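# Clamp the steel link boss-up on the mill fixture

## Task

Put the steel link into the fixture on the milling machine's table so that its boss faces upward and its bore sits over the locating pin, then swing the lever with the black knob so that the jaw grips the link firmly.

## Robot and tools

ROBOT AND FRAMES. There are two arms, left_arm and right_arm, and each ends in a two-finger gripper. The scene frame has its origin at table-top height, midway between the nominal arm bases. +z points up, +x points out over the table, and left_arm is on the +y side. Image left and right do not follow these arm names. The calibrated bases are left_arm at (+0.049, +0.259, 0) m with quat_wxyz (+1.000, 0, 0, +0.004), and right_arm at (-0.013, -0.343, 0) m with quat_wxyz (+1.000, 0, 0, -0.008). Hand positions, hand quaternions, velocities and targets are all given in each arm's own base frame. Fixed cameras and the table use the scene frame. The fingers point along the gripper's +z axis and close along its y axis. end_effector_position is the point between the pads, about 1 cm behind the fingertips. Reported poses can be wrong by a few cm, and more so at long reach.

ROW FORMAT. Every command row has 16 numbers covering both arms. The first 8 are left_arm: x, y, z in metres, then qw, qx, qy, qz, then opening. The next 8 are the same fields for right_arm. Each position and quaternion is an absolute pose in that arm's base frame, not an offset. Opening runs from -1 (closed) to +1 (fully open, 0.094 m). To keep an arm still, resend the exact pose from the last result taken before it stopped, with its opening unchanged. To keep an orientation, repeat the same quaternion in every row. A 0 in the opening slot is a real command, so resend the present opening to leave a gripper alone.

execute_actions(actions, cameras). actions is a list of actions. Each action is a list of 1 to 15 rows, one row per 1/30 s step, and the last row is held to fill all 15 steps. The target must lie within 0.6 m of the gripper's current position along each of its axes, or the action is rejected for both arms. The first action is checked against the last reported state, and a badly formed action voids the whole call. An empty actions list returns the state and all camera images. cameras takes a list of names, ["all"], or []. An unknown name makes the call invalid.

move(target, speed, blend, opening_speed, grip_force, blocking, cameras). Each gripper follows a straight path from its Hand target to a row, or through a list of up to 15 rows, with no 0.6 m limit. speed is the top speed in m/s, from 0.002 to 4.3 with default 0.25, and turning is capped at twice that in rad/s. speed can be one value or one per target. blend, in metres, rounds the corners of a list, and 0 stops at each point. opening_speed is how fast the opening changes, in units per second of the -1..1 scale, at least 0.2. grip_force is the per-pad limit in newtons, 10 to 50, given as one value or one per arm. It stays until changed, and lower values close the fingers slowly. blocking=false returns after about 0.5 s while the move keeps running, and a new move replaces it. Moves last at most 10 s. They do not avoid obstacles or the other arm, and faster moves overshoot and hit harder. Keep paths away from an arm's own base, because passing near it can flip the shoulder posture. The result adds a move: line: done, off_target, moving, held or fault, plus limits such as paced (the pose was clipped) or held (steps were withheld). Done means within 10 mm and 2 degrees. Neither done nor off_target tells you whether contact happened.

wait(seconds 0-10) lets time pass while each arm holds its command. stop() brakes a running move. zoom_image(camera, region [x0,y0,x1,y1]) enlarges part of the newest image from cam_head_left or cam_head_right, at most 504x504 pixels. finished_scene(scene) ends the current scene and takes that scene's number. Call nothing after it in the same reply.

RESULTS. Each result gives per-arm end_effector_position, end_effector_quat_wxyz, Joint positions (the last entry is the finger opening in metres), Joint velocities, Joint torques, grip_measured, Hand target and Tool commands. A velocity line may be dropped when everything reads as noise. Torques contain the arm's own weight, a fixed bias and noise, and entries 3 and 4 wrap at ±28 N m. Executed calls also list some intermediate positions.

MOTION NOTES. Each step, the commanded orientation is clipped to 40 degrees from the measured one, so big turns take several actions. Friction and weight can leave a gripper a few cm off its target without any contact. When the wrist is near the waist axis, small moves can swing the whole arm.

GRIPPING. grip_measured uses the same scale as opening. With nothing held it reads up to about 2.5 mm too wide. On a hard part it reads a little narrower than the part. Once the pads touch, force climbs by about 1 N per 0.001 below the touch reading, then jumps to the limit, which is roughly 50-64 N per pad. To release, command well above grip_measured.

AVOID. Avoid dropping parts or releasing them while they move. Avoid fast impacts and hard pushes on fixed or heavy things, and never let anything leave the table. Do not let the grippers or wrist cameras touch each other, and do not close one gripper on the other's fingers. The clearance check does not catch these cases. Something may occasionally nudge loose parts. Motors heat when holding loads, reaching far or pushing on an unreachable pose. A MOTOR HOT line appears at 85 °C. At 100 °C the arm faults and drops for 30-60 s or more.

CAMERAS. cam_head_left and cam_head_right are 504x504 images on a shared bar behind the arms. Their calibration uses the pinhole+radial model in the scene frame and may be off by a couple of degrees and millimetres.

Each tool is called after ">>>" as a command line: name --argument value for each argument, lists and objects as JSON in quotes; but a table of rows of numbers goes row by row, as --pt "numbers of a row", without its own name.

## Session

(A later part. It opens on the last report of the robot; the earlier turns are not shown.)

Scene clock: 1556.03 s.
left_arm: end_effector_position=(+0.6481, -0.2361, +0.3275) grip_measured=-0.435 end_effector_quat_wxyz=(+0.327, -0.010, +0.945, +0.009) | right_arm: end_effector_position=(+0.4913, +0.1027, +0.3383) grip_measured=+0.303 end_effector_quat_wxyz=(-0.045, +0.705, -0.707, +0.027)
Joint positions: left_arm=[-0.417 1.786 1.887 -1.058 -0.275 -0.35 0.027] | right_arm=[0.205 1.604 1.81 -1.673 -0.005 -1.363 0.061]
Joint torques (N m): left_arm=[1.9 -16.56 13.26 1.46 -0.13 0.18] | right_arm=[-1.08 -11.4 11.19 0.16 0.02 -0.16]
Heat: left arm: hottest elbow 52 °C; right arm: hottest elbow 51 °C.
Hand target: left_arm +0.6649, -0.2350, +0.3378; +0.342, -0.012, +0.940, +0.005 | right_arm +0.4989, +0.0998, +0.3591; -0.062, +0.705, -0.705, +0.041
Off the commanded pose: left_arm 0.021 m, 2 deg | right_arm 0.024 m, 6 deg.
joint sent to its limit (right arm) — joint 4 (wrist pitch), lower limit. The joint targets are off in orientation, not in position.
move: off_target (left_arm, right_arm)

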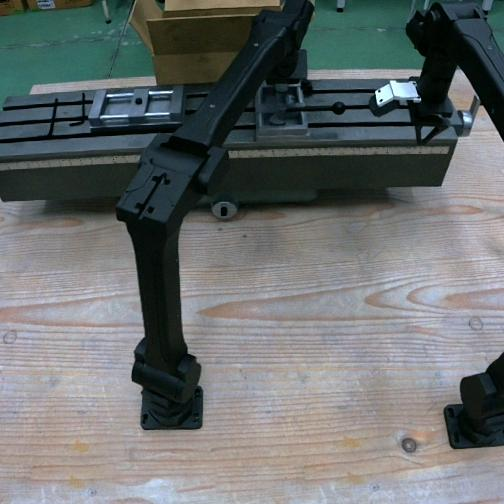

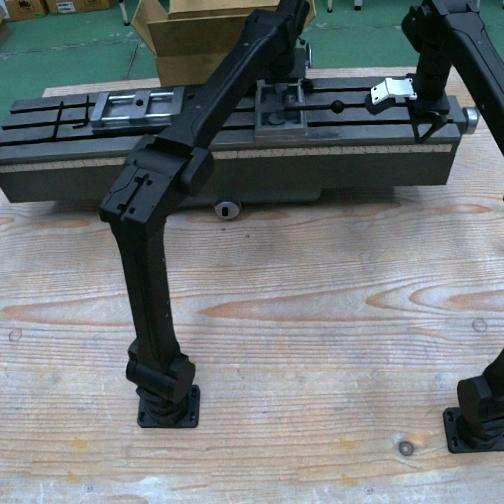

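>>> move --pt "0.661 -0.2275 0.302 0.3420 -0.0123 0.9397 0.0045 -0.8 0.50 0.10 0.36 0 -0.707 0.707 0 0.3" --speed 0.08 --cameras '["all"]'

>>> zoom_image --camera "cam_head_left" --region '[255, 65, 305, 115]'

>>> zoom_image --camera "cam_head_right" --region '[255, 65, 305, 115]'

Scene clock: 1576.43 s.
left_arm: end_effector_position=(+0.6571, -0.2372, +0.3266) grip_measured=-0.435 end_effector_quat_wxyz=(+0.359, -0.012, +0.933, -0.005) | right_arm: end_effector_position=(+0.4913, +0.1027, +0.3383) grip_measured=+0.303 end_effector_quat_wxyz=(-0.045, +0.705, -0.707, +0.027)
Joint positions: left_arm=[-0.413 1.765 1.827 -0.941 -0.272 -0.34 0.027] | right_arm=[0.205 1.604 1.81 -1.673 -0.005 -1.363 0.061]
Joint torques (N m): left_arm=[2.14 -17.08 7.71 1.1 0 0.14] | right_arm=[-1.14 -11.34 11.21 0.14 0.01 -0.15]
Heat: left arm: hottest elbow 47 °C; right arm: hottest elbow 51 °C.
Hand target: left_arm +0.6605, -0.2275, +0.3022; +0.342, -0.012, +0.940, +0.004 | right_arm +0.4989, +0.0998, +0.3591; -0.062, +0.705, -0.705, +0.041
Off the commanded pose: left_arm 0.027 m, 2 deg | right_arm 0.024 m, 6 deg.
joint sent to its limit (right arm) — joint 4 (wrist pitch), lower limit. The joint targets are off in orientation, not in position.
move: off_target (left_arm, right_arm)

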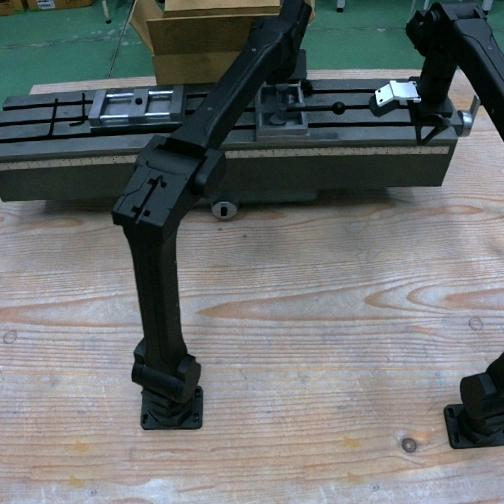

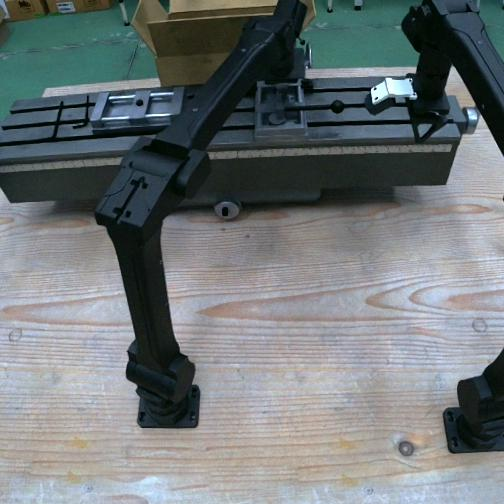

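Scaled by 10.080 from the camera's 504x504 image, which has a finer 720x720 frame.

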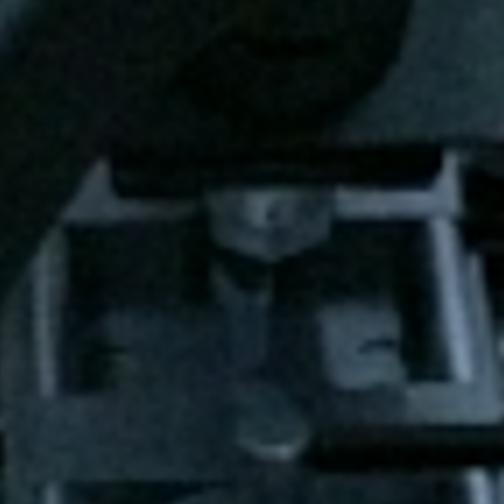

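Scaled by 10.080 from the camera's 504x504 image, which has a finer 720x720 frame.

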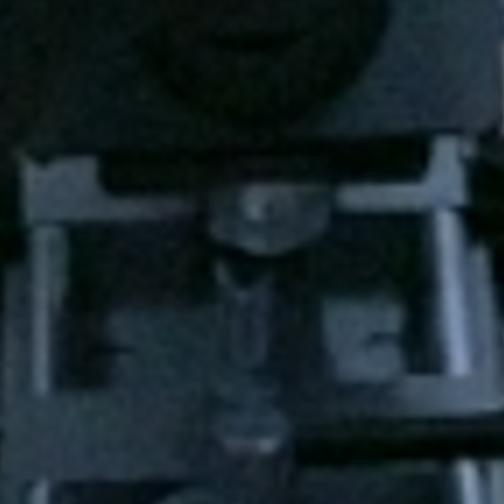

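>>> move --pt "0.657 -0.2275 0.283 0.3420 -0.0123 0.9397 0.0045 -0.8 0.50 0.10 0.36 0 -0.707 0.707 0 0.3" --speed 0.08 --cameras '["all"]'

>>> zoom_image --camera "cam_head_left" --region '[255, 65, 305, 115]'

Scene clock: 1675.93 s.
left_arm: end_effector_position=(+0.6565, -0.2369, +0.3265) grip_measured=-0.435 end_effector_quat_wxyz=(+0.377, -0.015, +0.926, -0.013) | right_arm: end_effector_position=(+0.4913, +0.1027, +0.3383) grip_measured=+0.303 end_effector_quat_wxyz=(-0.045, +0.705, -0.707, +0.027)
Joint positions: left_arm=[-0.413 1.741 1.776 -0.872 -0.272 -0.34 0.027] | right_arm=[0.205 1.604 1.81 -1.673 -0.005 -1.363 0.061]
Joint torques (N m): left_arm=[1.96 -15.74 6.76 0.55 -0.05 0.13] | right_arm=[-1.14 -11.4 11.18 0.12 0.02 -0.16]
Heat: left arm: hottest elbow 40 °C; right arm: hottest elbow 51 °C.
Hand target: left_arm +0.6559, -0.2273, +0.2839; +0.342, -0.012, +0.940, +0.004 | right_arm +0.4989, +0.0998, +0.3591; -0.062, +0.705, -0.705, +0.041
Off the commanded pose: left_arm 0.045 m, 5 deg | right_arm 0.024 m, 6 deg.
joint sent to its limit (right arm) — joint 4 (wrist pitch), lower limit. The joint targets are off in orientation, not in position.
move: off_target (left_arm, right_arm)

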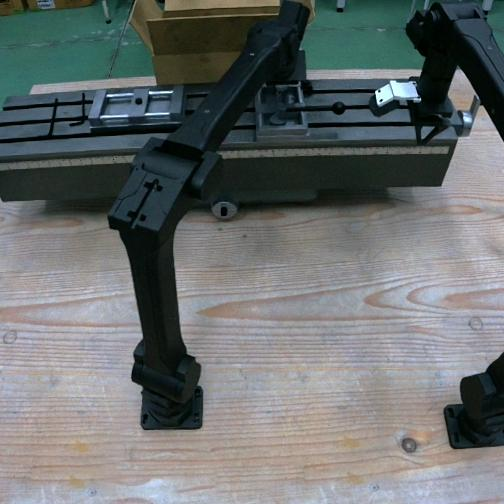

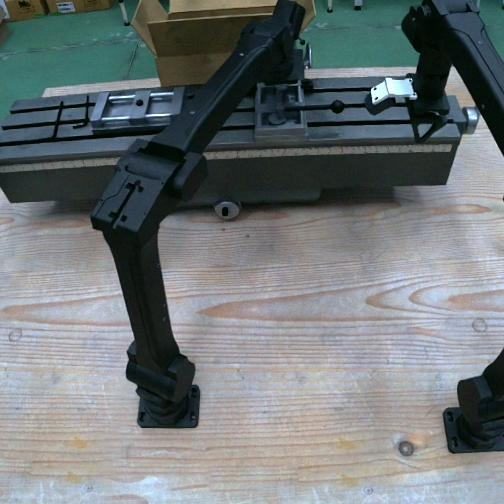

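Scaled by 10.080 from the camera's 504x504 image, which has a finer 720x720 frame.

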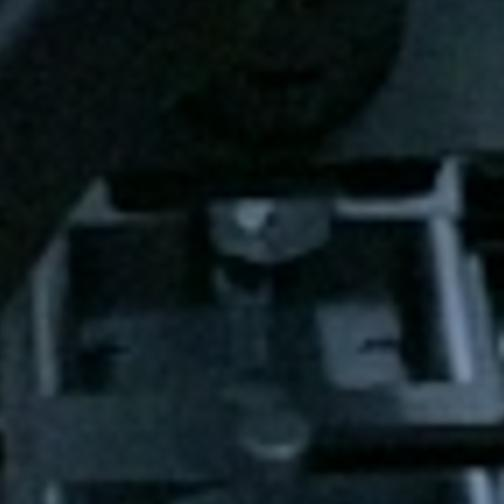

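>>> move --pt "0.60 -0.215 0.40 0.3420 -0.0123 0.9397 0.0045 -0.8 0.50 0.10 0.36 0 -0.707 0.707 0 0.3" --pt "0.42 -0.15 0.35 0.2410 0.6668 0.6621 -0.2427 -0.8 0.50 0.10 0.36 0 -0.707 0.707 0 0.3" --speed '[0.3, 0.6]' --blend '[0.04, 0]' --cameras '["all"]'

>>> zoom_image --camera "cam_head_left" --region '[200, 130, 300, 230]'

>>> zoom_image --camera "cam_head_left" --region '[240, 70, 320, 150]'

Scene clock: 1941.23 s.
left_arm: end_effector_position=(+0.4099, -0.1518, +0.3314) grip_measured=-0.435 end_effector_quat_wxyz=(+0.225, +0.661, +0.668, -0.256) | right_arm: end_effector_position=(+0.4913, +0.1027, +0.3383) grip_measured=+0.303 end_effector_quat_wxyz=(-0.045, +0.705, -0.707, +0.027)
Joint positions: left_arm=[-0.096 1.427 1.49 -1.602 0.695 1.453 0.027] | right_arm=[0.205 1.604 1.81 -1.673 -0.005 -1.363 0.061]
Joint torques (N m): left_arm=[1.49 -11.4 12.51 -0.32 0.66 0.18] | right_arm=[-0.91 -11.52 11.19 0.16 0.03 -0.14]
Heat: left arm: hottest elbow 37 °C; right arm: hottest elbow 52 °C.
Hand target: left_arm +0.4191, -0.1499, +0.3498; +0.241, +0.667, +0.662, -0.242 | right_arm +0.4989, +0.0998, +0.3591; -0.062, +0.705, -0.705, +0.041
Off the commanded pose: left_arm 0.021 m, 3 deg | right_arm 0.024 m, 6 deg.
joint sent to its limit (right arm) — joint 4 (wrist pitch), lower limit. The joint targets are off in orientation, not in position.
move: off_target (left_arm, right_arm)

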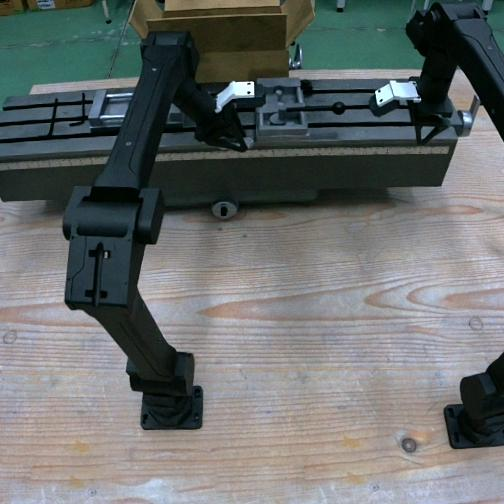

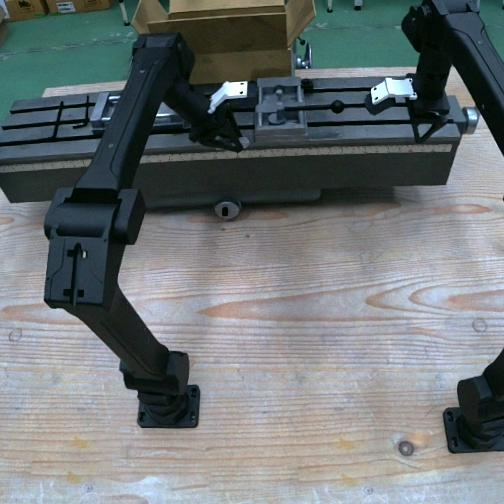

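Scaled by 5.040 from the camera's 504x504 image, which has a finer 720x720 frame.

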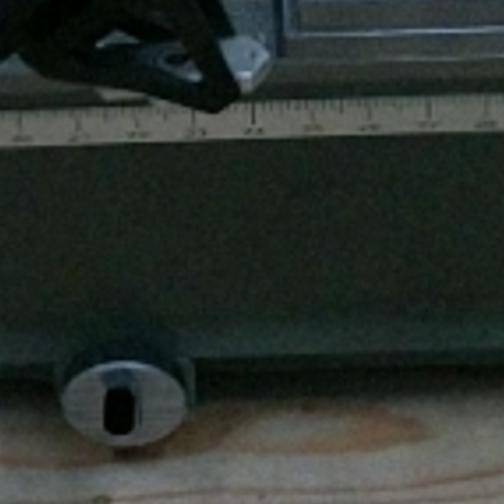

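Scaled by 6.300 from the camera's 504x504 image, which has a finer 720x720 frame.

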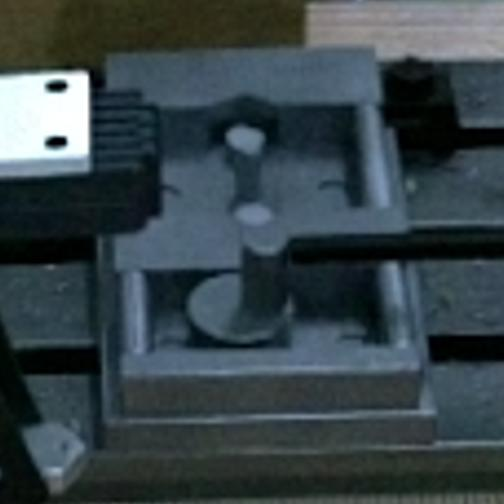

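>>> zoom_image --camera "cam_head_left" --region '[215, 120, 265, 170]'

>>> zoom_image --camera "cam_head_right" --region '[205, 120, 255, 170]'

Scaled by 10.080 from the camera's 504x504 image, which has a finer 720x720 frame.

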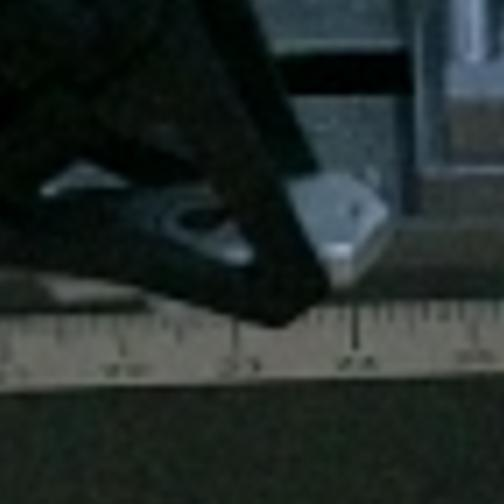

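Scaled by 10.080 from the camera's 504x504 image, which has a finer 720x720 frame.

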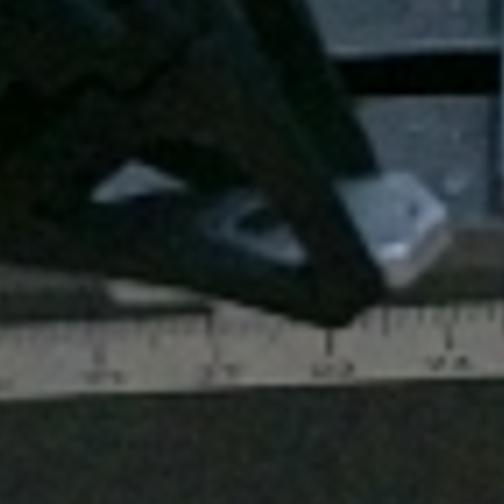

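>>> move --pt "0.42 -0.15 0.34 0.0307 0.7089 0.7039 -0.0309 -0.8 0.50 0.10 0.36 0 -0.707 0.707 0 0.3" --speed '[0.6]' --cameras '["all"]'

>>> zoom_image --camera "cam_head_left" --region '[200, 110, 260, 170]'

>>> zoom_image --camera "cam_head_right" --region '[200, 110, 260, 170]'

Scene clock: 1982.90 s.
left_arm: end_effector_position=(+0.4121, -0.1451, +0.3227) grip_measured=-0.435 end_effector_quat_wxyz=(+0.034, +0.709, +0.704, -0.032) | right_arm: end_effector_position=(+0.4913, +0.1027, +0.3383) grip_measured=+0.303 end_effector_quat_wxyz=(-0.045, +0.705, -0.707, +0.027)
Joint positions: left_arm=[-0.302 1.47 1.617 -1.687 0.088 1.275 0.027] | right_arm=[0.205 1.604 1.81 -1.673 -0.005 -1.363 0.061]
Joint torques (N m): left_arm=[0.5 -11.93 12.36 -0.29 0.04 -0.02] | right_arm=[-1.03 -11.46 11.21 0.09 0.02 -0.15]
Heat: left arm: hottest elbow 40 °C; right arm: hottest elbow 53 °C.
Hand target: left_arm +0.4192, -0.1498, +0.3395; +0.048, +0.708, +0.704, -0.022 | right_arm +0.4989, +0.0998, +0.3591; -0.062, +0.705, -0.705, +0.041
Off the commanded pose: left_arm 0.020 m, 0 deg | right_arm 0.024 m, 6 deg.
joint sent to its limit (left arm) — joint 4 (wrist pitch), lower limit. The joint targets still meet the commanded pose.
joint sent to its limit (right arm) — joint 4 (wrist pitch), lower limit. The joint targets are off in orientation, not in position.
move: off_target (left_arm, right_arm)

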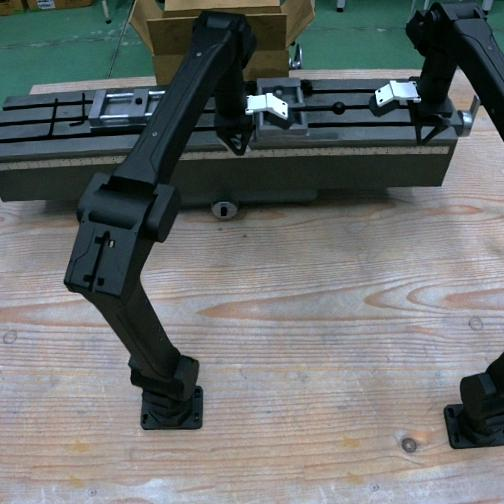

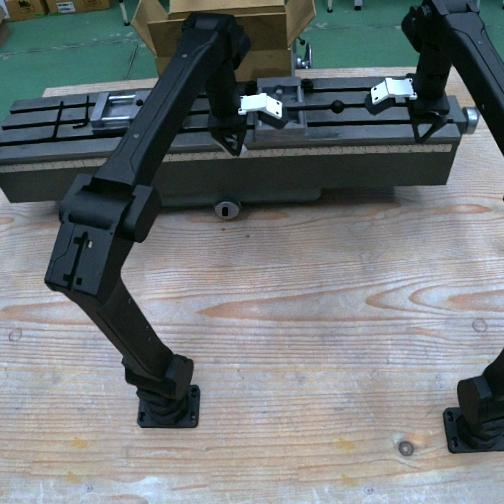

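Scaled by 8.400 from the camera's 504x504 image, which has a finer 720x720 frame.

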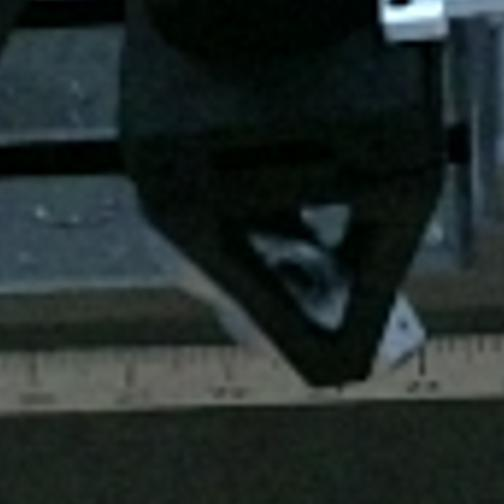

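Scaled by 8.400 from the camera's 504x504 image, which has a finer 720x720 frame.

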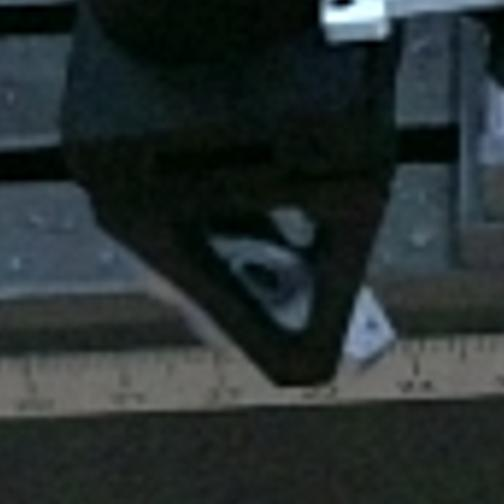

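>>> move --pt "0.33 -0.1127 0.13 0.3338 0.0038 0.9426 -0.0014 -0.8 0.50 0.10 0.36 0 -0.707 0.707 0 0.3" --pt "0.33 -0.1127 0.019 0.3338 0.0038 0.9426 -0.0014 -0.8 0.50 0.10 0.36 0 -0.707 0.707 0 0.3" --pt "0.33 -0.1127 0.019 0.3338 0.0038 0.9426 -0.0014 0.15 0.50 0.10 0.36 0 -0.707 0.707 0 0.3" --pt "0.31 -0.1127 0.10 0.1 0.0038 0.995 -0.0014 0.15 0.50 0.10 0.36 0 -0.707 0.707 0 0.3" --speed '[0.6, 0.12, 0.2, 0.3]' --blend '[0.02, 0, 0, 0]' --cameras '["all"]'

>>> zoom_image --camera "cam_head_left" --region '[190, 230, 270, 310]'

>>> zoom_image --camera "cam_head_right" --region '[190, 230, 270, 310]'

Scene clock: 2181.67 s.
left_arm: end_effector_position=(+0.2952, -0.1097, +0.0875) grip_measured=+0.148 end_effector_quat_wxyz=(+0.091, +0.011, +0.996, +0.004) | right_arm: end_effector_position=(+0.4913, +0.1027, +0.3383) grip_measured=+0.303 end_effector_quat_wxyz=(-0.045, +0.705, -0.707, +0.027)
Joint positions: left_arm=[-0.396 1.161 0.69 -0.933 -0.076 -0.368 0.054] | right_arm=[0.205 1.604 1.81 -1.673 -0.005 -1.363 0.061]
Joint torques (N m): left_arm=[1.79 -5.77 10.95 -0.01 0.07 0.05] | right_arm=[-1.14 -11.28 11.17 0.12 0.02 -0.14]
Heat: left arm: hottest elbow 45 °C; right arm: hottest elbow 53 °C.
Hand target: left_arm +0.3096, -0.1124, +0.1000; +0.100, +0.004, +0.995, -0.001 | right_arm +0.4989, +0.0998, +0.3591; -0.062, +0.705, -0.705, +0.041
Off the commanded pose: left_arm 0.020 m, 1 deg | right_arm 0.024 m, 6 deg.
joint sent to its limit (right arm) — joint 4 (wrist pitch), lower limit. The joint targets are off in orientation, not in position.
move: off_target (left_arm, right_arm)

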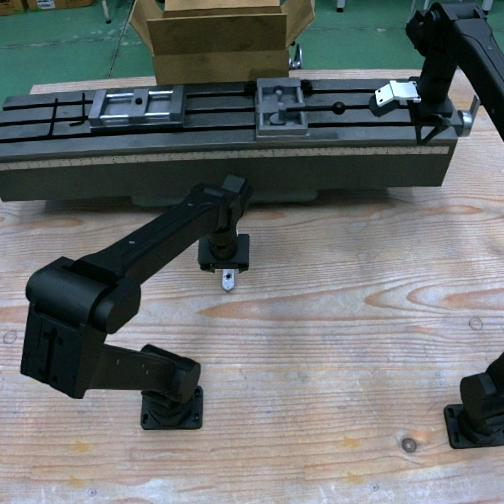

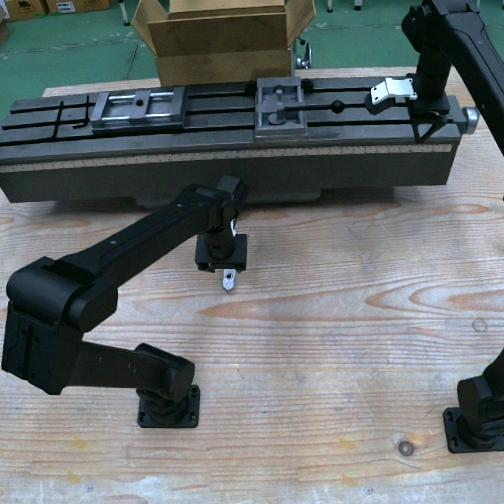

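Scaled by 6.300 from the camera's 504x504 image, which has a finer 720x720 frame.

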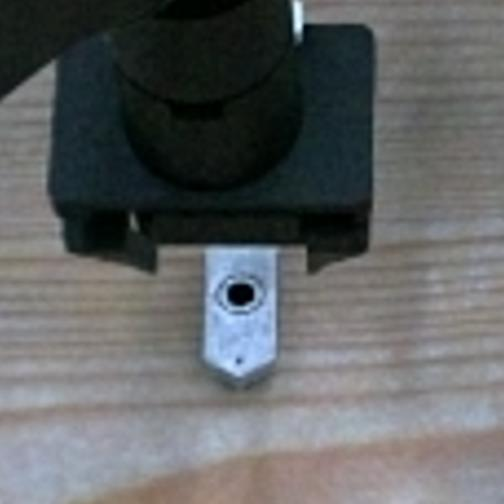

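Scaled by 6.300 from the camera's 504x504 image, which has a finer 720x720 frame.

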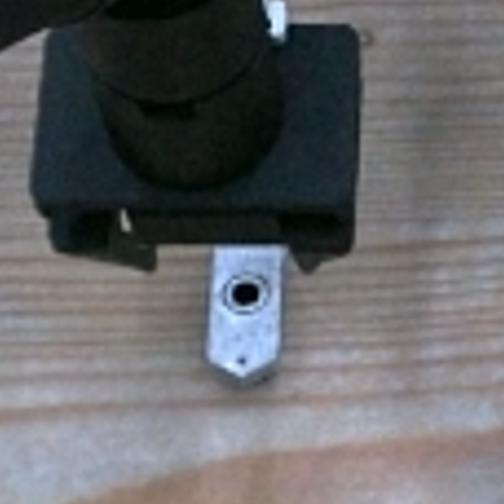

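>>> move --pt "0.331 -0.1095 0.08 -0.3420 0.0038 0.9397 0.0014 0.15 0.50 0.10 0.36 0 -0.707 0.707 0 0.3" --pt "0.331 -0.1095 0.021 -0.3420 0.0038 0.9397 0.0014 0.15 0.50 0.10 0.36 0 -0.707 0.707 0 0.3" --speed '[0.5, 0.15]' --cameras '["all"]'

>>> zoom_image --camera "cam_head_left" --region '[190, 230, 270, 310]'

Scene clock: 2211.30 s.
left_arm: end_effector_position=(+0.2733, -0.1076, +0.0625) grip_measured=+0.148 end_effector_quat_wxyz=(-0.373, +0.018, +0.927, +0.022) | right_arm: end_effector_position=(+0.4913, +0.1027, +0.3383) grip_measured=+0.303 end_effector_quat_wxyz=(-0.045, +0.705, -0.707, +0.027)
Joint positions: left_arm=[-0.288 1.783 1.087 -1.63 0.145 -0.192 0.054] | right_arm=[0.205 1.604 1.81 -1.673 -0.005 -1.363 0.061]
Joint torques (N m): left_arm=[4.25 -4.48 12.59 2.06 0.18 0.18] | right_arm=[-1.14 -11.46 11.18 0.1 0.01 -0.14]
Heat: left arm: hottest elbow 45 °C; right arm: hottest elbow 53 °C.
Hand target: left_arm +0.3247, -0.1071, +0.0267; -0.341, +0.004, +0.940, +0.002 | right_arm +0.4989, +0.0998, +0.3591; -0.062, +0.705, -0.705, +0.041
Off the commanded pose: left_arm 0.071 m, 5 deg | right_arm 0.024 m, 6 deg.
joint sent to its limit (right arm) — joint 4 (wrist pitch), lower limit. The joint targets are off in orientation, not in position.
move: off_target (left_arm, right_arm)

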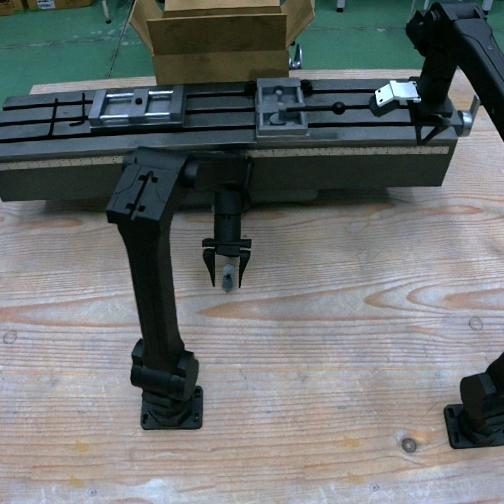

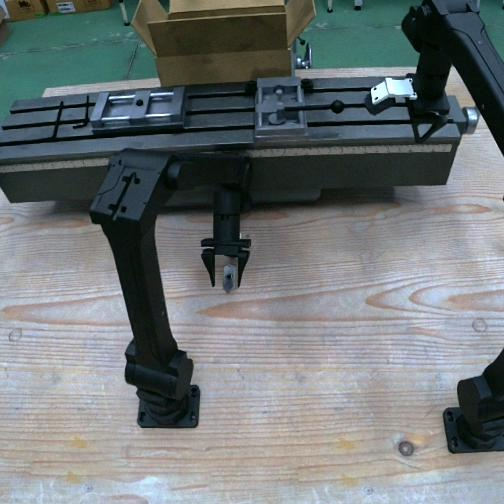

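Scaled by 6.300 from the camera's 504x504 image, which has a finer 720x720 frame.

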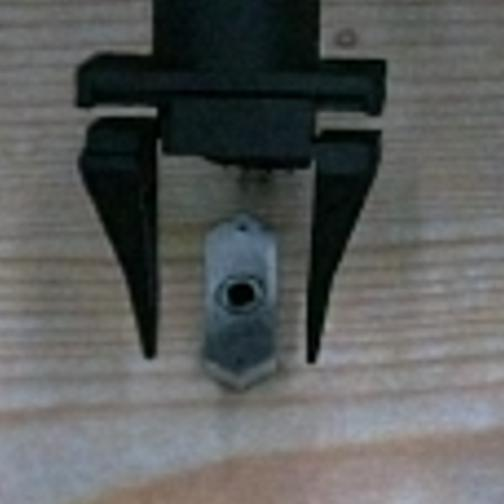

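>>> move --pt "0.30 -0.1110 0.10 -0.1736 0.0038 0.9848 0.0007 0.15 0.50 0.10 0.36 0 -0.707 0.707 0 0.3" --pt "0.334 -0.1115 0.07 -0.1736 0.0038 0.9848 0.0007 0.15 0.50 0.10 0.36 0 -0.707 0.707 0 0.3" --pt "0.334 -0.1115 0.018 -0.1736 0.0038 0.9848 0.0007 0.15 0.50 0.10 0.36 0 -0.707 0.707 0 0.3" --speed '[0.3, 0.2, 0.12]' --blend '[0.02, 0.01, 0]' --cameras '["all"]'

>>> zoom_image --camera "cam_head_left" --region '[190, 230, 270, 310]'

Scene clock: 2250.60 s.
left_arm: end_effector_position=(+0.3243, -0.1151, +0.0741) grip_measured=+0.148 end_effector_quat_wxyz=(-0.147, +0.008, +0.989, -0.007) | right_arm: end_effector_position=(+0.4913, +0.1027, +0.3383) grip_measured=+0.303 end_effector_quat_wxyz=(-0.045, +0.705, -0.707, +0.027)
Joint positions: left_arm=[-0.292 1.56 1.014 -1.305 0.095 -0.262 0.054] | right_arm=[0.205 1.604 1.81 -1.673 -0.005 -1.363 0.061]
Joint torques (N m): left_arm=[2.02 -2.32 5.27 2.55 -0.07 0.19] | right_arm=[-0.97 -11.28 11.17 0.09 0.01 -0.15]
Heat: left arm: hottest elbow 47 °C; right arm: hottest elbow 53 °C.
Hand target: left_arm +0.3274, -0.1099, +0.0242; -0.174, +0.004, +0.985, +0.000 | right_arm +0.4989, +0.0998, +0.3591; -0.062, +0.705, -0.705, +0.041
Off the commanded pose: left_arm 0.057 m, 3 deg | right_arm 0.024 m, 6 deg.
joint sent to its limit (right arm) — joint 4 (wrist pitch), lower limit. The joint targets are off in orientation, not in position.
move: off_target (left_arm, right_arm)

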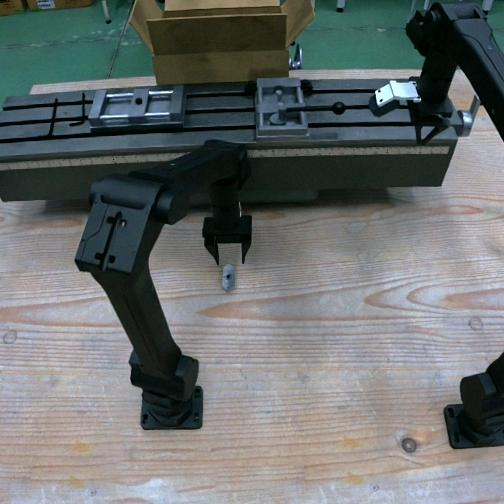

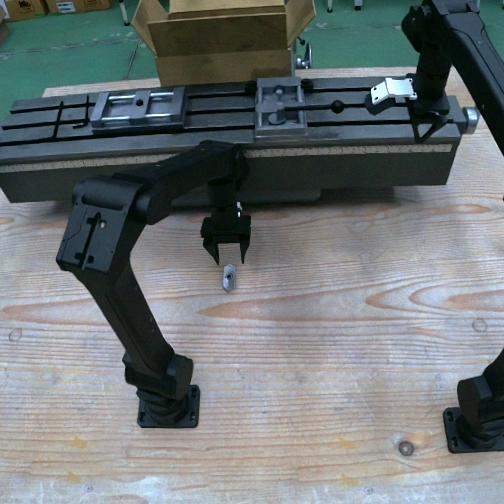

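Scaled by 6.300 from the camera's 504x504 image, which has a finer 720x720 frame.

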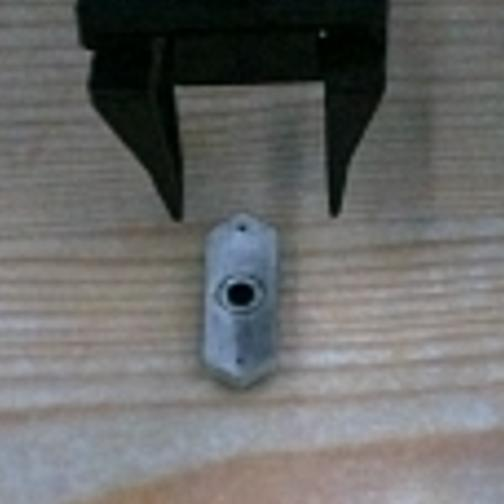

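>>> move --pt "0.28 -0.1127 0.10 0.1736 0.0038 0.9848 -0.0007 0.15 0.50 0.10 0.36 0 -0.707 0.707 0 0.3" --pt "0.325 -0.1127 0.07 0.3338 0.0038 0.9426 -0.0014 0.15 0.50 0.10 0.36 0 -0.707 0.707 0 0.3" --pt "0.330 -0.1127 0.018 0.3338 0.0038 0.9426 -0.0014 0.15 0.50 0.10 0.36 0 -0.707 0.707 0 0.3" --pt "0.330 -0.1127 0.018 0.3338 0.0038 0.9426 -0.0014 -0.7 0.50 0.10 0.36 0 -0.707 0.707 0 0.3" --pt "0.330 -0.1127 0.07 0.3338 0.0038 0.9426 -0.0014 -0.7 0.50 0.10 0.36 0 -0.707 0.707 0 0.3" --speed '[0.4, 0.3, 0.15, 0.2, 0.2]' --blend '[0.03, 0.01, 0, 0, 0]' --opening_speed 2 --cameras '[]'

Scene clock: 2300.27 s.
left_arm: end_effector_position=(+0.3123, -0.1030, +0.0478) grip_measured=-0.439 end_effector_quat_wxyz=(+0.313, +0.003, +0.950, +0.009) | right_arm: end_effector_position=(+0.4913, +0.1027, +0.3383) grip_measured=+0.303 end_effector_quat_wxyz=(-0.045, +0.705, -0.707, +0.027)
Joint positions: left_arm=[-0.466 1.076 0.375 -0.292 -0.283 -0.374 0.026] | right_arm=[0.205 1.604 1.81 -1.673 -0.005 -1.363 0.061]
Joint torques (N m): left_arm=[0.85 -5.42 10.73 0.69 -0.22 0.14] | right_arm=[-1.03 -11.22 11.23 0.1 0.02 -0.15]
Heat: left arm: hottest elbow 39 °C; right arm: hottest elbow 54 °C.
Hand target: left_arm +0.3292, -0.1123, +0.0702; +0.334, +0.004, +0.943, -0.001 | right_arm +0.4989, +0.0998, +0.3591; -0.062, +0.705, -0.705, +0.041
Off the commanded pose: left_arm 0.030 m, 3 deg | right_arm 0.024 m, 6 deg.
joint sent to its limit (right arm) — joint 4 (wrist pitch), lower limit. The joint targets are off in orientation, not in position.
move: off_target (left_arm, right_arm)
No camera images: "cameras" was empty.

>>> move --pt "0.24 -0.1127 0.09 0.3338 0.0038 0.9426 -0.0014 -0.7 0.50 0.10 0.36 0 -0.707 0.707 0 0.3" --pt "0.235 -0.1127 0.019 0.3338 0.0038 0.9426 -0.0014 -0.7 0.50 0.10 0.36 0 -0.707 0.707 0 0.3" --pt "0.235 -0.1127 0.019 0.3338 0.0038 0.9426 -0.0014 0.15 0.50 0.10 0.36 0 -0.707 0.707 0 0.3" --pt "0.21 -0.1127 0.085 0.0 0.0038 1.0 0.0 0.15 0.50 0.10 0.36 0 -0.707 0.707 0 0.3" --pt "0.21 -0.1127 0.09 -0.1736 0.0038 0.9848 0.0007 0.15 0.50 0.10 0.36 0 -0.707 0.707 0 0.3" --speed '[0.4, 0.12, 0.2, 0.4, 0.4]' --blend '[0.02, 0, 0, 0.01, 0]' --opening_speed 2 --cameras '["all"]'

>>> zoom_image --camera "cam_head_left" --region '[180, 270, 280, 370]'

Scene clock: 2316.00 s.
left_arm: end_effector_position=(+0.1969, -0.1090, +0.0819) grip_measured=+0.148 end_effector_quat_wxyz=(-0.180, +0.004, +0.984, +0.007) | right_arm: end_effector_position=(+0.4913, +0.1027, +0.3383) grip_measured=+0.303 end_effector_quat_wxyz=(-0.045, +0.705, -0.707, +0.027)
Joint positions: left_arm=[-0.407 1.285 0.738 -1.364 0.126 -0.378 0.054] | right_arm=[0.205 1.604 1.81 -1.673 -0.005 -1.363 0.061]
Joint torques (N m): left_arm=[1.67 -6.3 9.43 -0.91 0.24 0.19] | right_arm=[-1.03 -11.34 11.18 0.16 0.01 -0.16]
Heat: left arm: hottest elbow 41 °C; right arm: hottest elbow 54 °C.
Hand target: left_arm +0.2097, -0.1126, +0.0899; -0.173, +0.004, +0.985, +0.001 | right_arm +0.4989, +0.0998, +0.3591; -0.062, +0.705, -0.705, +0.041
Off the commanded pose: left_arm 0.016 m, 1 deg | right_arm 0.024 m, 6 deg.
joint sent to its limit (right arm) — joint 4 (wrist pitch), lower limit. The joint targets are off in orientation, not in position.
move: off_target (left_arm, right_arm)

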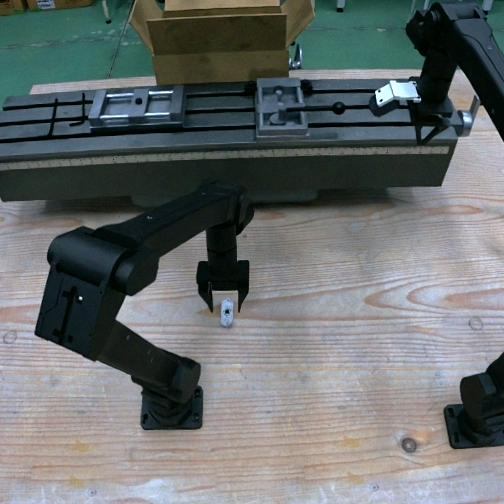

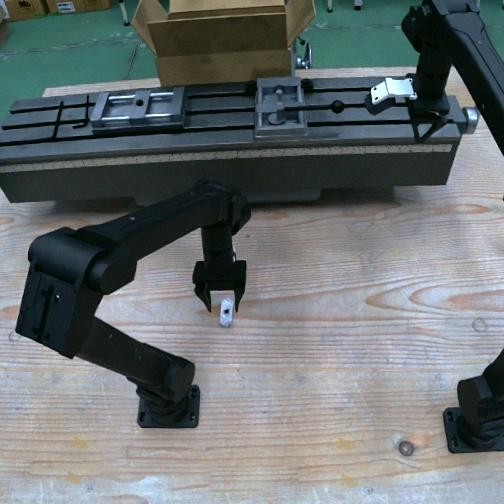

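Scaled by 5.040 from the camera's 504x504 image, which has a finer 720x720 frame.

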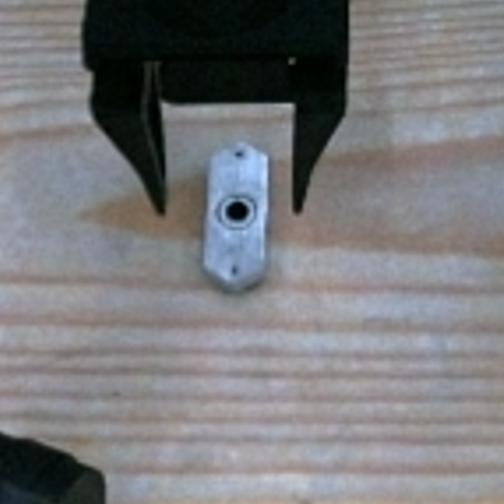

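>>> move --pt "0.250 -0.1110 0.055 -0.1736 0.0038 0.9848 0.0007 0.15 0.50 0.10 0.36 0 -0.707 0.707 0 0.3" --pt "0.250 -0.1110 0.017 -0.1736 0.0038 0.9848 0.0007 0.15 0.50 0.10 0.36 0 -0.707 0.707 0 0.3" --pt "0.250 -0.1110 0.017 -0.1736 0.0038 0.9848 0.0007 -0.8 0.50 0.10 0.36 0 -0.707 0.707 0 0.3" --pt "0.250 -0.1110 0.12 -0.1736 0.0038 0.9848 0.0007 -0.8 0.50 0.10 0.36 0 -0.707 0.707 0 0.3" --speed '[0.2, 0.12, 0.2, 0.25]' --opening_speed 2 --cameras '["all"]'

>>> zoom_image --camera "cam_head_left" --region '[180, 250, 280, 350]'

Scene clock: 2344.13 s.
left_arm: end_effector_position=(+0.2374, -0.1098, +0.1094) grip_measured=-0.449 end_effector_quat_wxyz=(-0.184, +0.004, +0.983, +0.005) | right_arm: end_effector_position=(+0.4913, +0.1027, +0.3383) grip_measured=+0.303 end_effector_quat_wxyz=(-0.045, +0.705, -0.707, +0.027)
Joint positions: left_arm=[-0.355 1.351 0.879 -1.45 0.116 -0.327 0.026] | right_arm=[0.205 1.604 1.81 -1.673 -0.005 -1.363 0.061]
Joint torques (N m): left_arm=[1.67 -8.35 9.77 -1.13 -0.06 0.16] | right_arm=[-1.08 -11.34 11.19 0.12 0.01 -0.15]
Heat: left arm: hottest elbow 39 °C; right arm: hottest elbow 54 °C.
Hand target: left_arm +0.2496, -0.1108, +0.1198; -0.173, +0.004, +0.985, +0.001 | right_arm +0.4989, +0.0998, +0.3591; -0.062, +0.705, -0.705, +0.041
Off the commanded pose: left_arm 0.016 m, 1 deg | right_arm 0.024 m, 6 deg.
joint sent to its limit (right arm) — joint 4 (wrist pitch), lower limit. The joint targets are off in orientation, not in position.
move: off_target (left_arm, right_arm)

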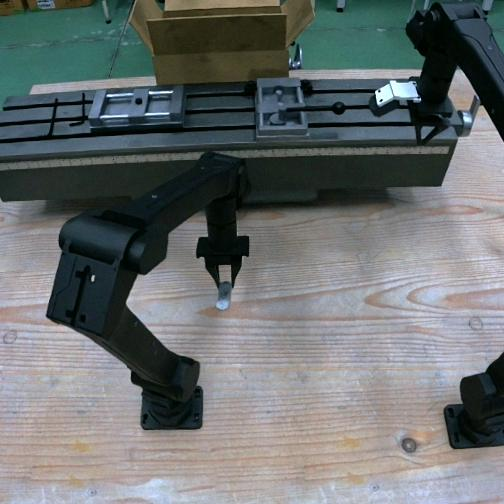

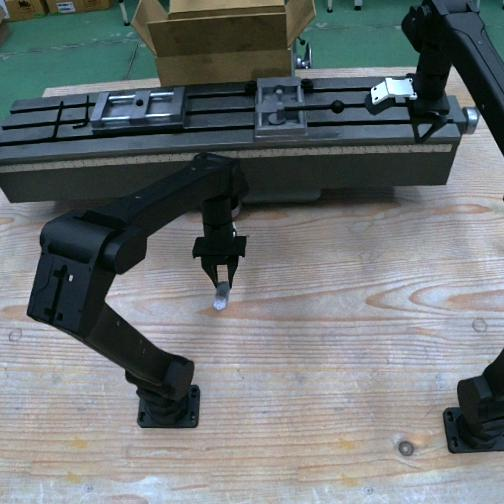

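Scaled by 5.040 from the camera's 504x504 image, which has a finer 720x720 frame.

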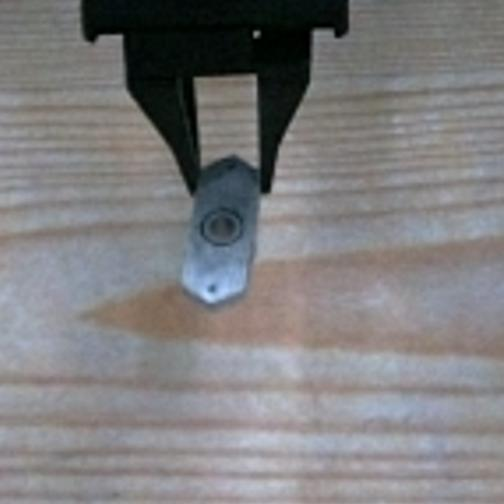

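>>> move --pt "0.30 -0.1110 0.20 0.1736 0.0038 0.9848 -0.0007 -0.8 0.50 0.10 0.36 0 -0.707 0.707 0 0.3" --pt "0.37 -0.1110 0.15 0.7373 0.0027 0.6756 -0.003 -0.8 0.50 0.10 0.36 0 -0.707 0.707 0 0.3" --speed '[0.6, 0.6]' --blend '[0.03, 0]' --cameras '["all"]'

>>> zoom_image --camera "cam_head_left" --region '[180, 180, 280, 280]'

Scene clock: 2363.30 s.
left_arm: end_effector_position=(+0.3676, -0.1140, +0.1456) grip_measured=-0.449 end_effector_quat_wxyz=(+0.730, +0.005, +0.683, -0.006) | right_arm: end_effector_position=(+0.4913, +0.1027, +0.3383) grip_measured=+0.303 end_effector_quat_wxyz=(-0.045, +0.705, -0.707, +0.027)
Joint positions: left_arm=[-0.518 1.598 0.157 1.516 -0.501 0.036 0.026] | right_arm=[0.205 1.604 1.81 -1.673 -0.005 -1.363 0.061]
Joint torques (N m): left_arm=[1.85 -6.24 2.78 2.33 0.18 0.16] | right_arm=[-1.26 -11.4 11.19 0.1 0.02 -0.15]
Heat: left arm: hottest elbow 40 °C; right arm: hottest elbow 54 °C.
Hand target: left_arm +0.3699, -0.1110, +0.1499; +0.737, +0.003, +0.676, -0.003 | right_arm +0.4989, +0.0998, +0.3591; -0.062, +0.705, -0.705, +0.041
Off the commanded pose: left_arm 0.006 m, 1 deg | right_arm 0.024 m, 6 deg.
joint sent to its limit (right arm) — joint 4 (wrist pitch), lower limit. The joint targets are off in orientation, not in position.
move: off_target (right_arm)

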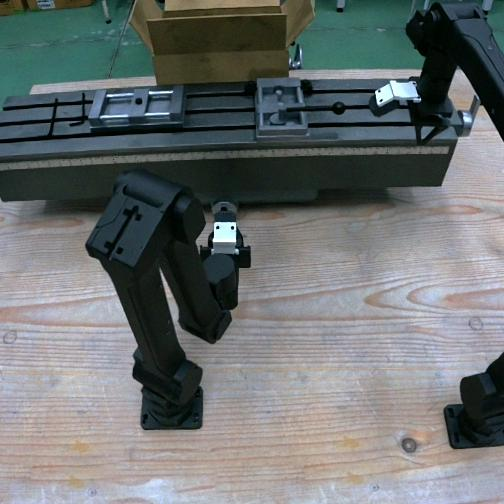

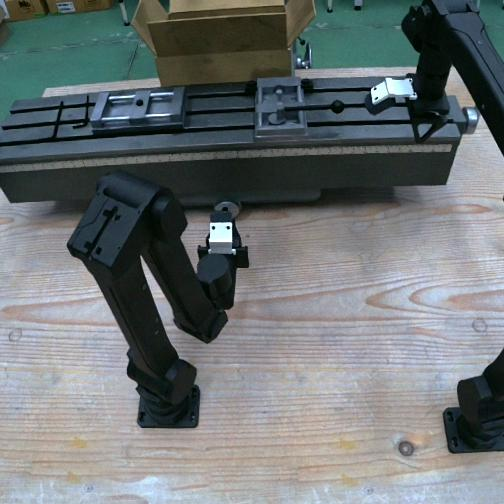

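Scaled by 5.040 from the camera's 504x504 image, which has a finer 720x720 frame.

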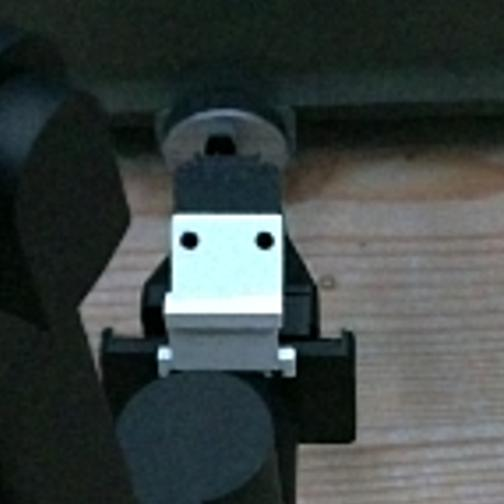

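>>> move --pt "0.37 -0.1110 0.060 0.7373 0.0027 0.6756 -0.003 -0.8 0.50 0.10 0.36 0 -0.707 0.707 0 0.3" --pt "0.352 -0.1110 0.028 0.6428 0.0027 0.7660 -0.003 -0.8 0.50 0.10 0.36 0 -0.707 0.707 0 0.3" --pt "0.335 -0.1110 0.012 0.5299 0.0030 0.8480 -0.002 -0.8 0.50 0.10 0.36 0 -0.707 0.707 0 0.3" --speed '[0.2, 0.08, 0.08]' --blend '[0.005, 0.005, 0]' --grip_force '[12, 50]' --cameras '["all"]'

>>> zoom_image --camera "cam_head_left" --region '[180, 200, 280, 300]'

Scene clock: 2379.07 s.
left_arm: end_effector_position=(+0.3369, -0.1069, +0.0178) grip_measured=-0.414 end_effector_quat_wxyz=(+0.540, -0.003, +0.842, +0.001) | right_arm: end_effector_position=(+0.4913, +0.1027, +0.3383) grip_measured=+0.303 end_effector_quat_wxyz=(-0.045, +0.705, -0.707, +0.027)
Joint positions: left_arm=[-0.539 1.616 0.141 0.983 -0.489 -0.249 0.028] | right_arm=[0.205 1.604 1.81 -1.673 -0.005 -1.363 0.061]
Joint torques (N m): left_arm=[0.32 -6.24 2.47 0.49 0.07 0] | right_arm=[-1.03 -11.34 11.21 0.12 0.02 -0.15]
Heat: left arm: hottest elbow 38 °C; right arm: hottest elbow 54 °C.
Hand target: left_arm +0.3348, -0.1108, +0.0121; +0.530, +0.003, +0.848, -0.002 | right_arm +0.4989, +0.0998, +0.3591; -0.062, +0.705, -0.705, +0.041
Off the commanded pose: left_arm 0.007 m, 2 deg | right_arm 0.024 m, 6 deg.
joint sent to its limit (right arm) — joint 4 (wrist pitch), lower limit. The joint targets are off in orientation, not in position.
grip_force (N): 12, 50
move: off_target (right_arm)

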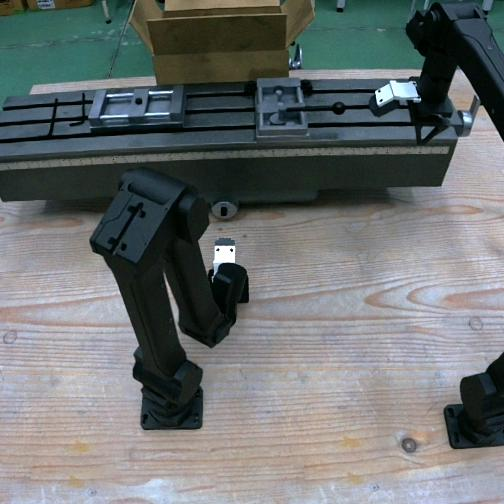

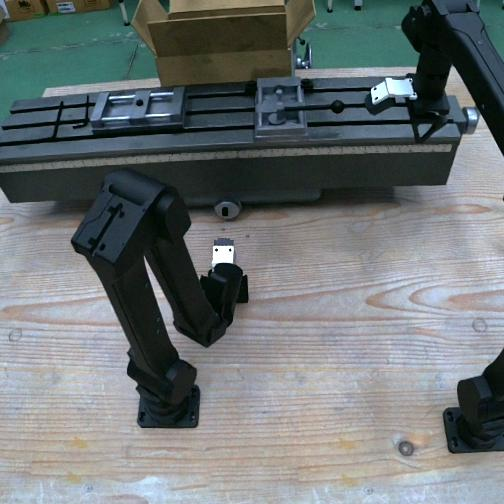

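Scaled by 5.040 from the camera's 504x504 image, which has a finer 720x720 frame.

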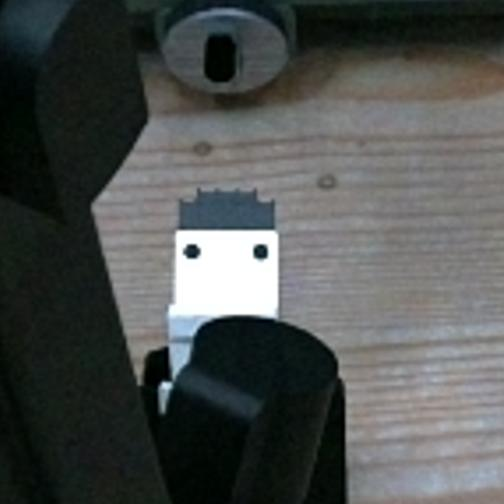

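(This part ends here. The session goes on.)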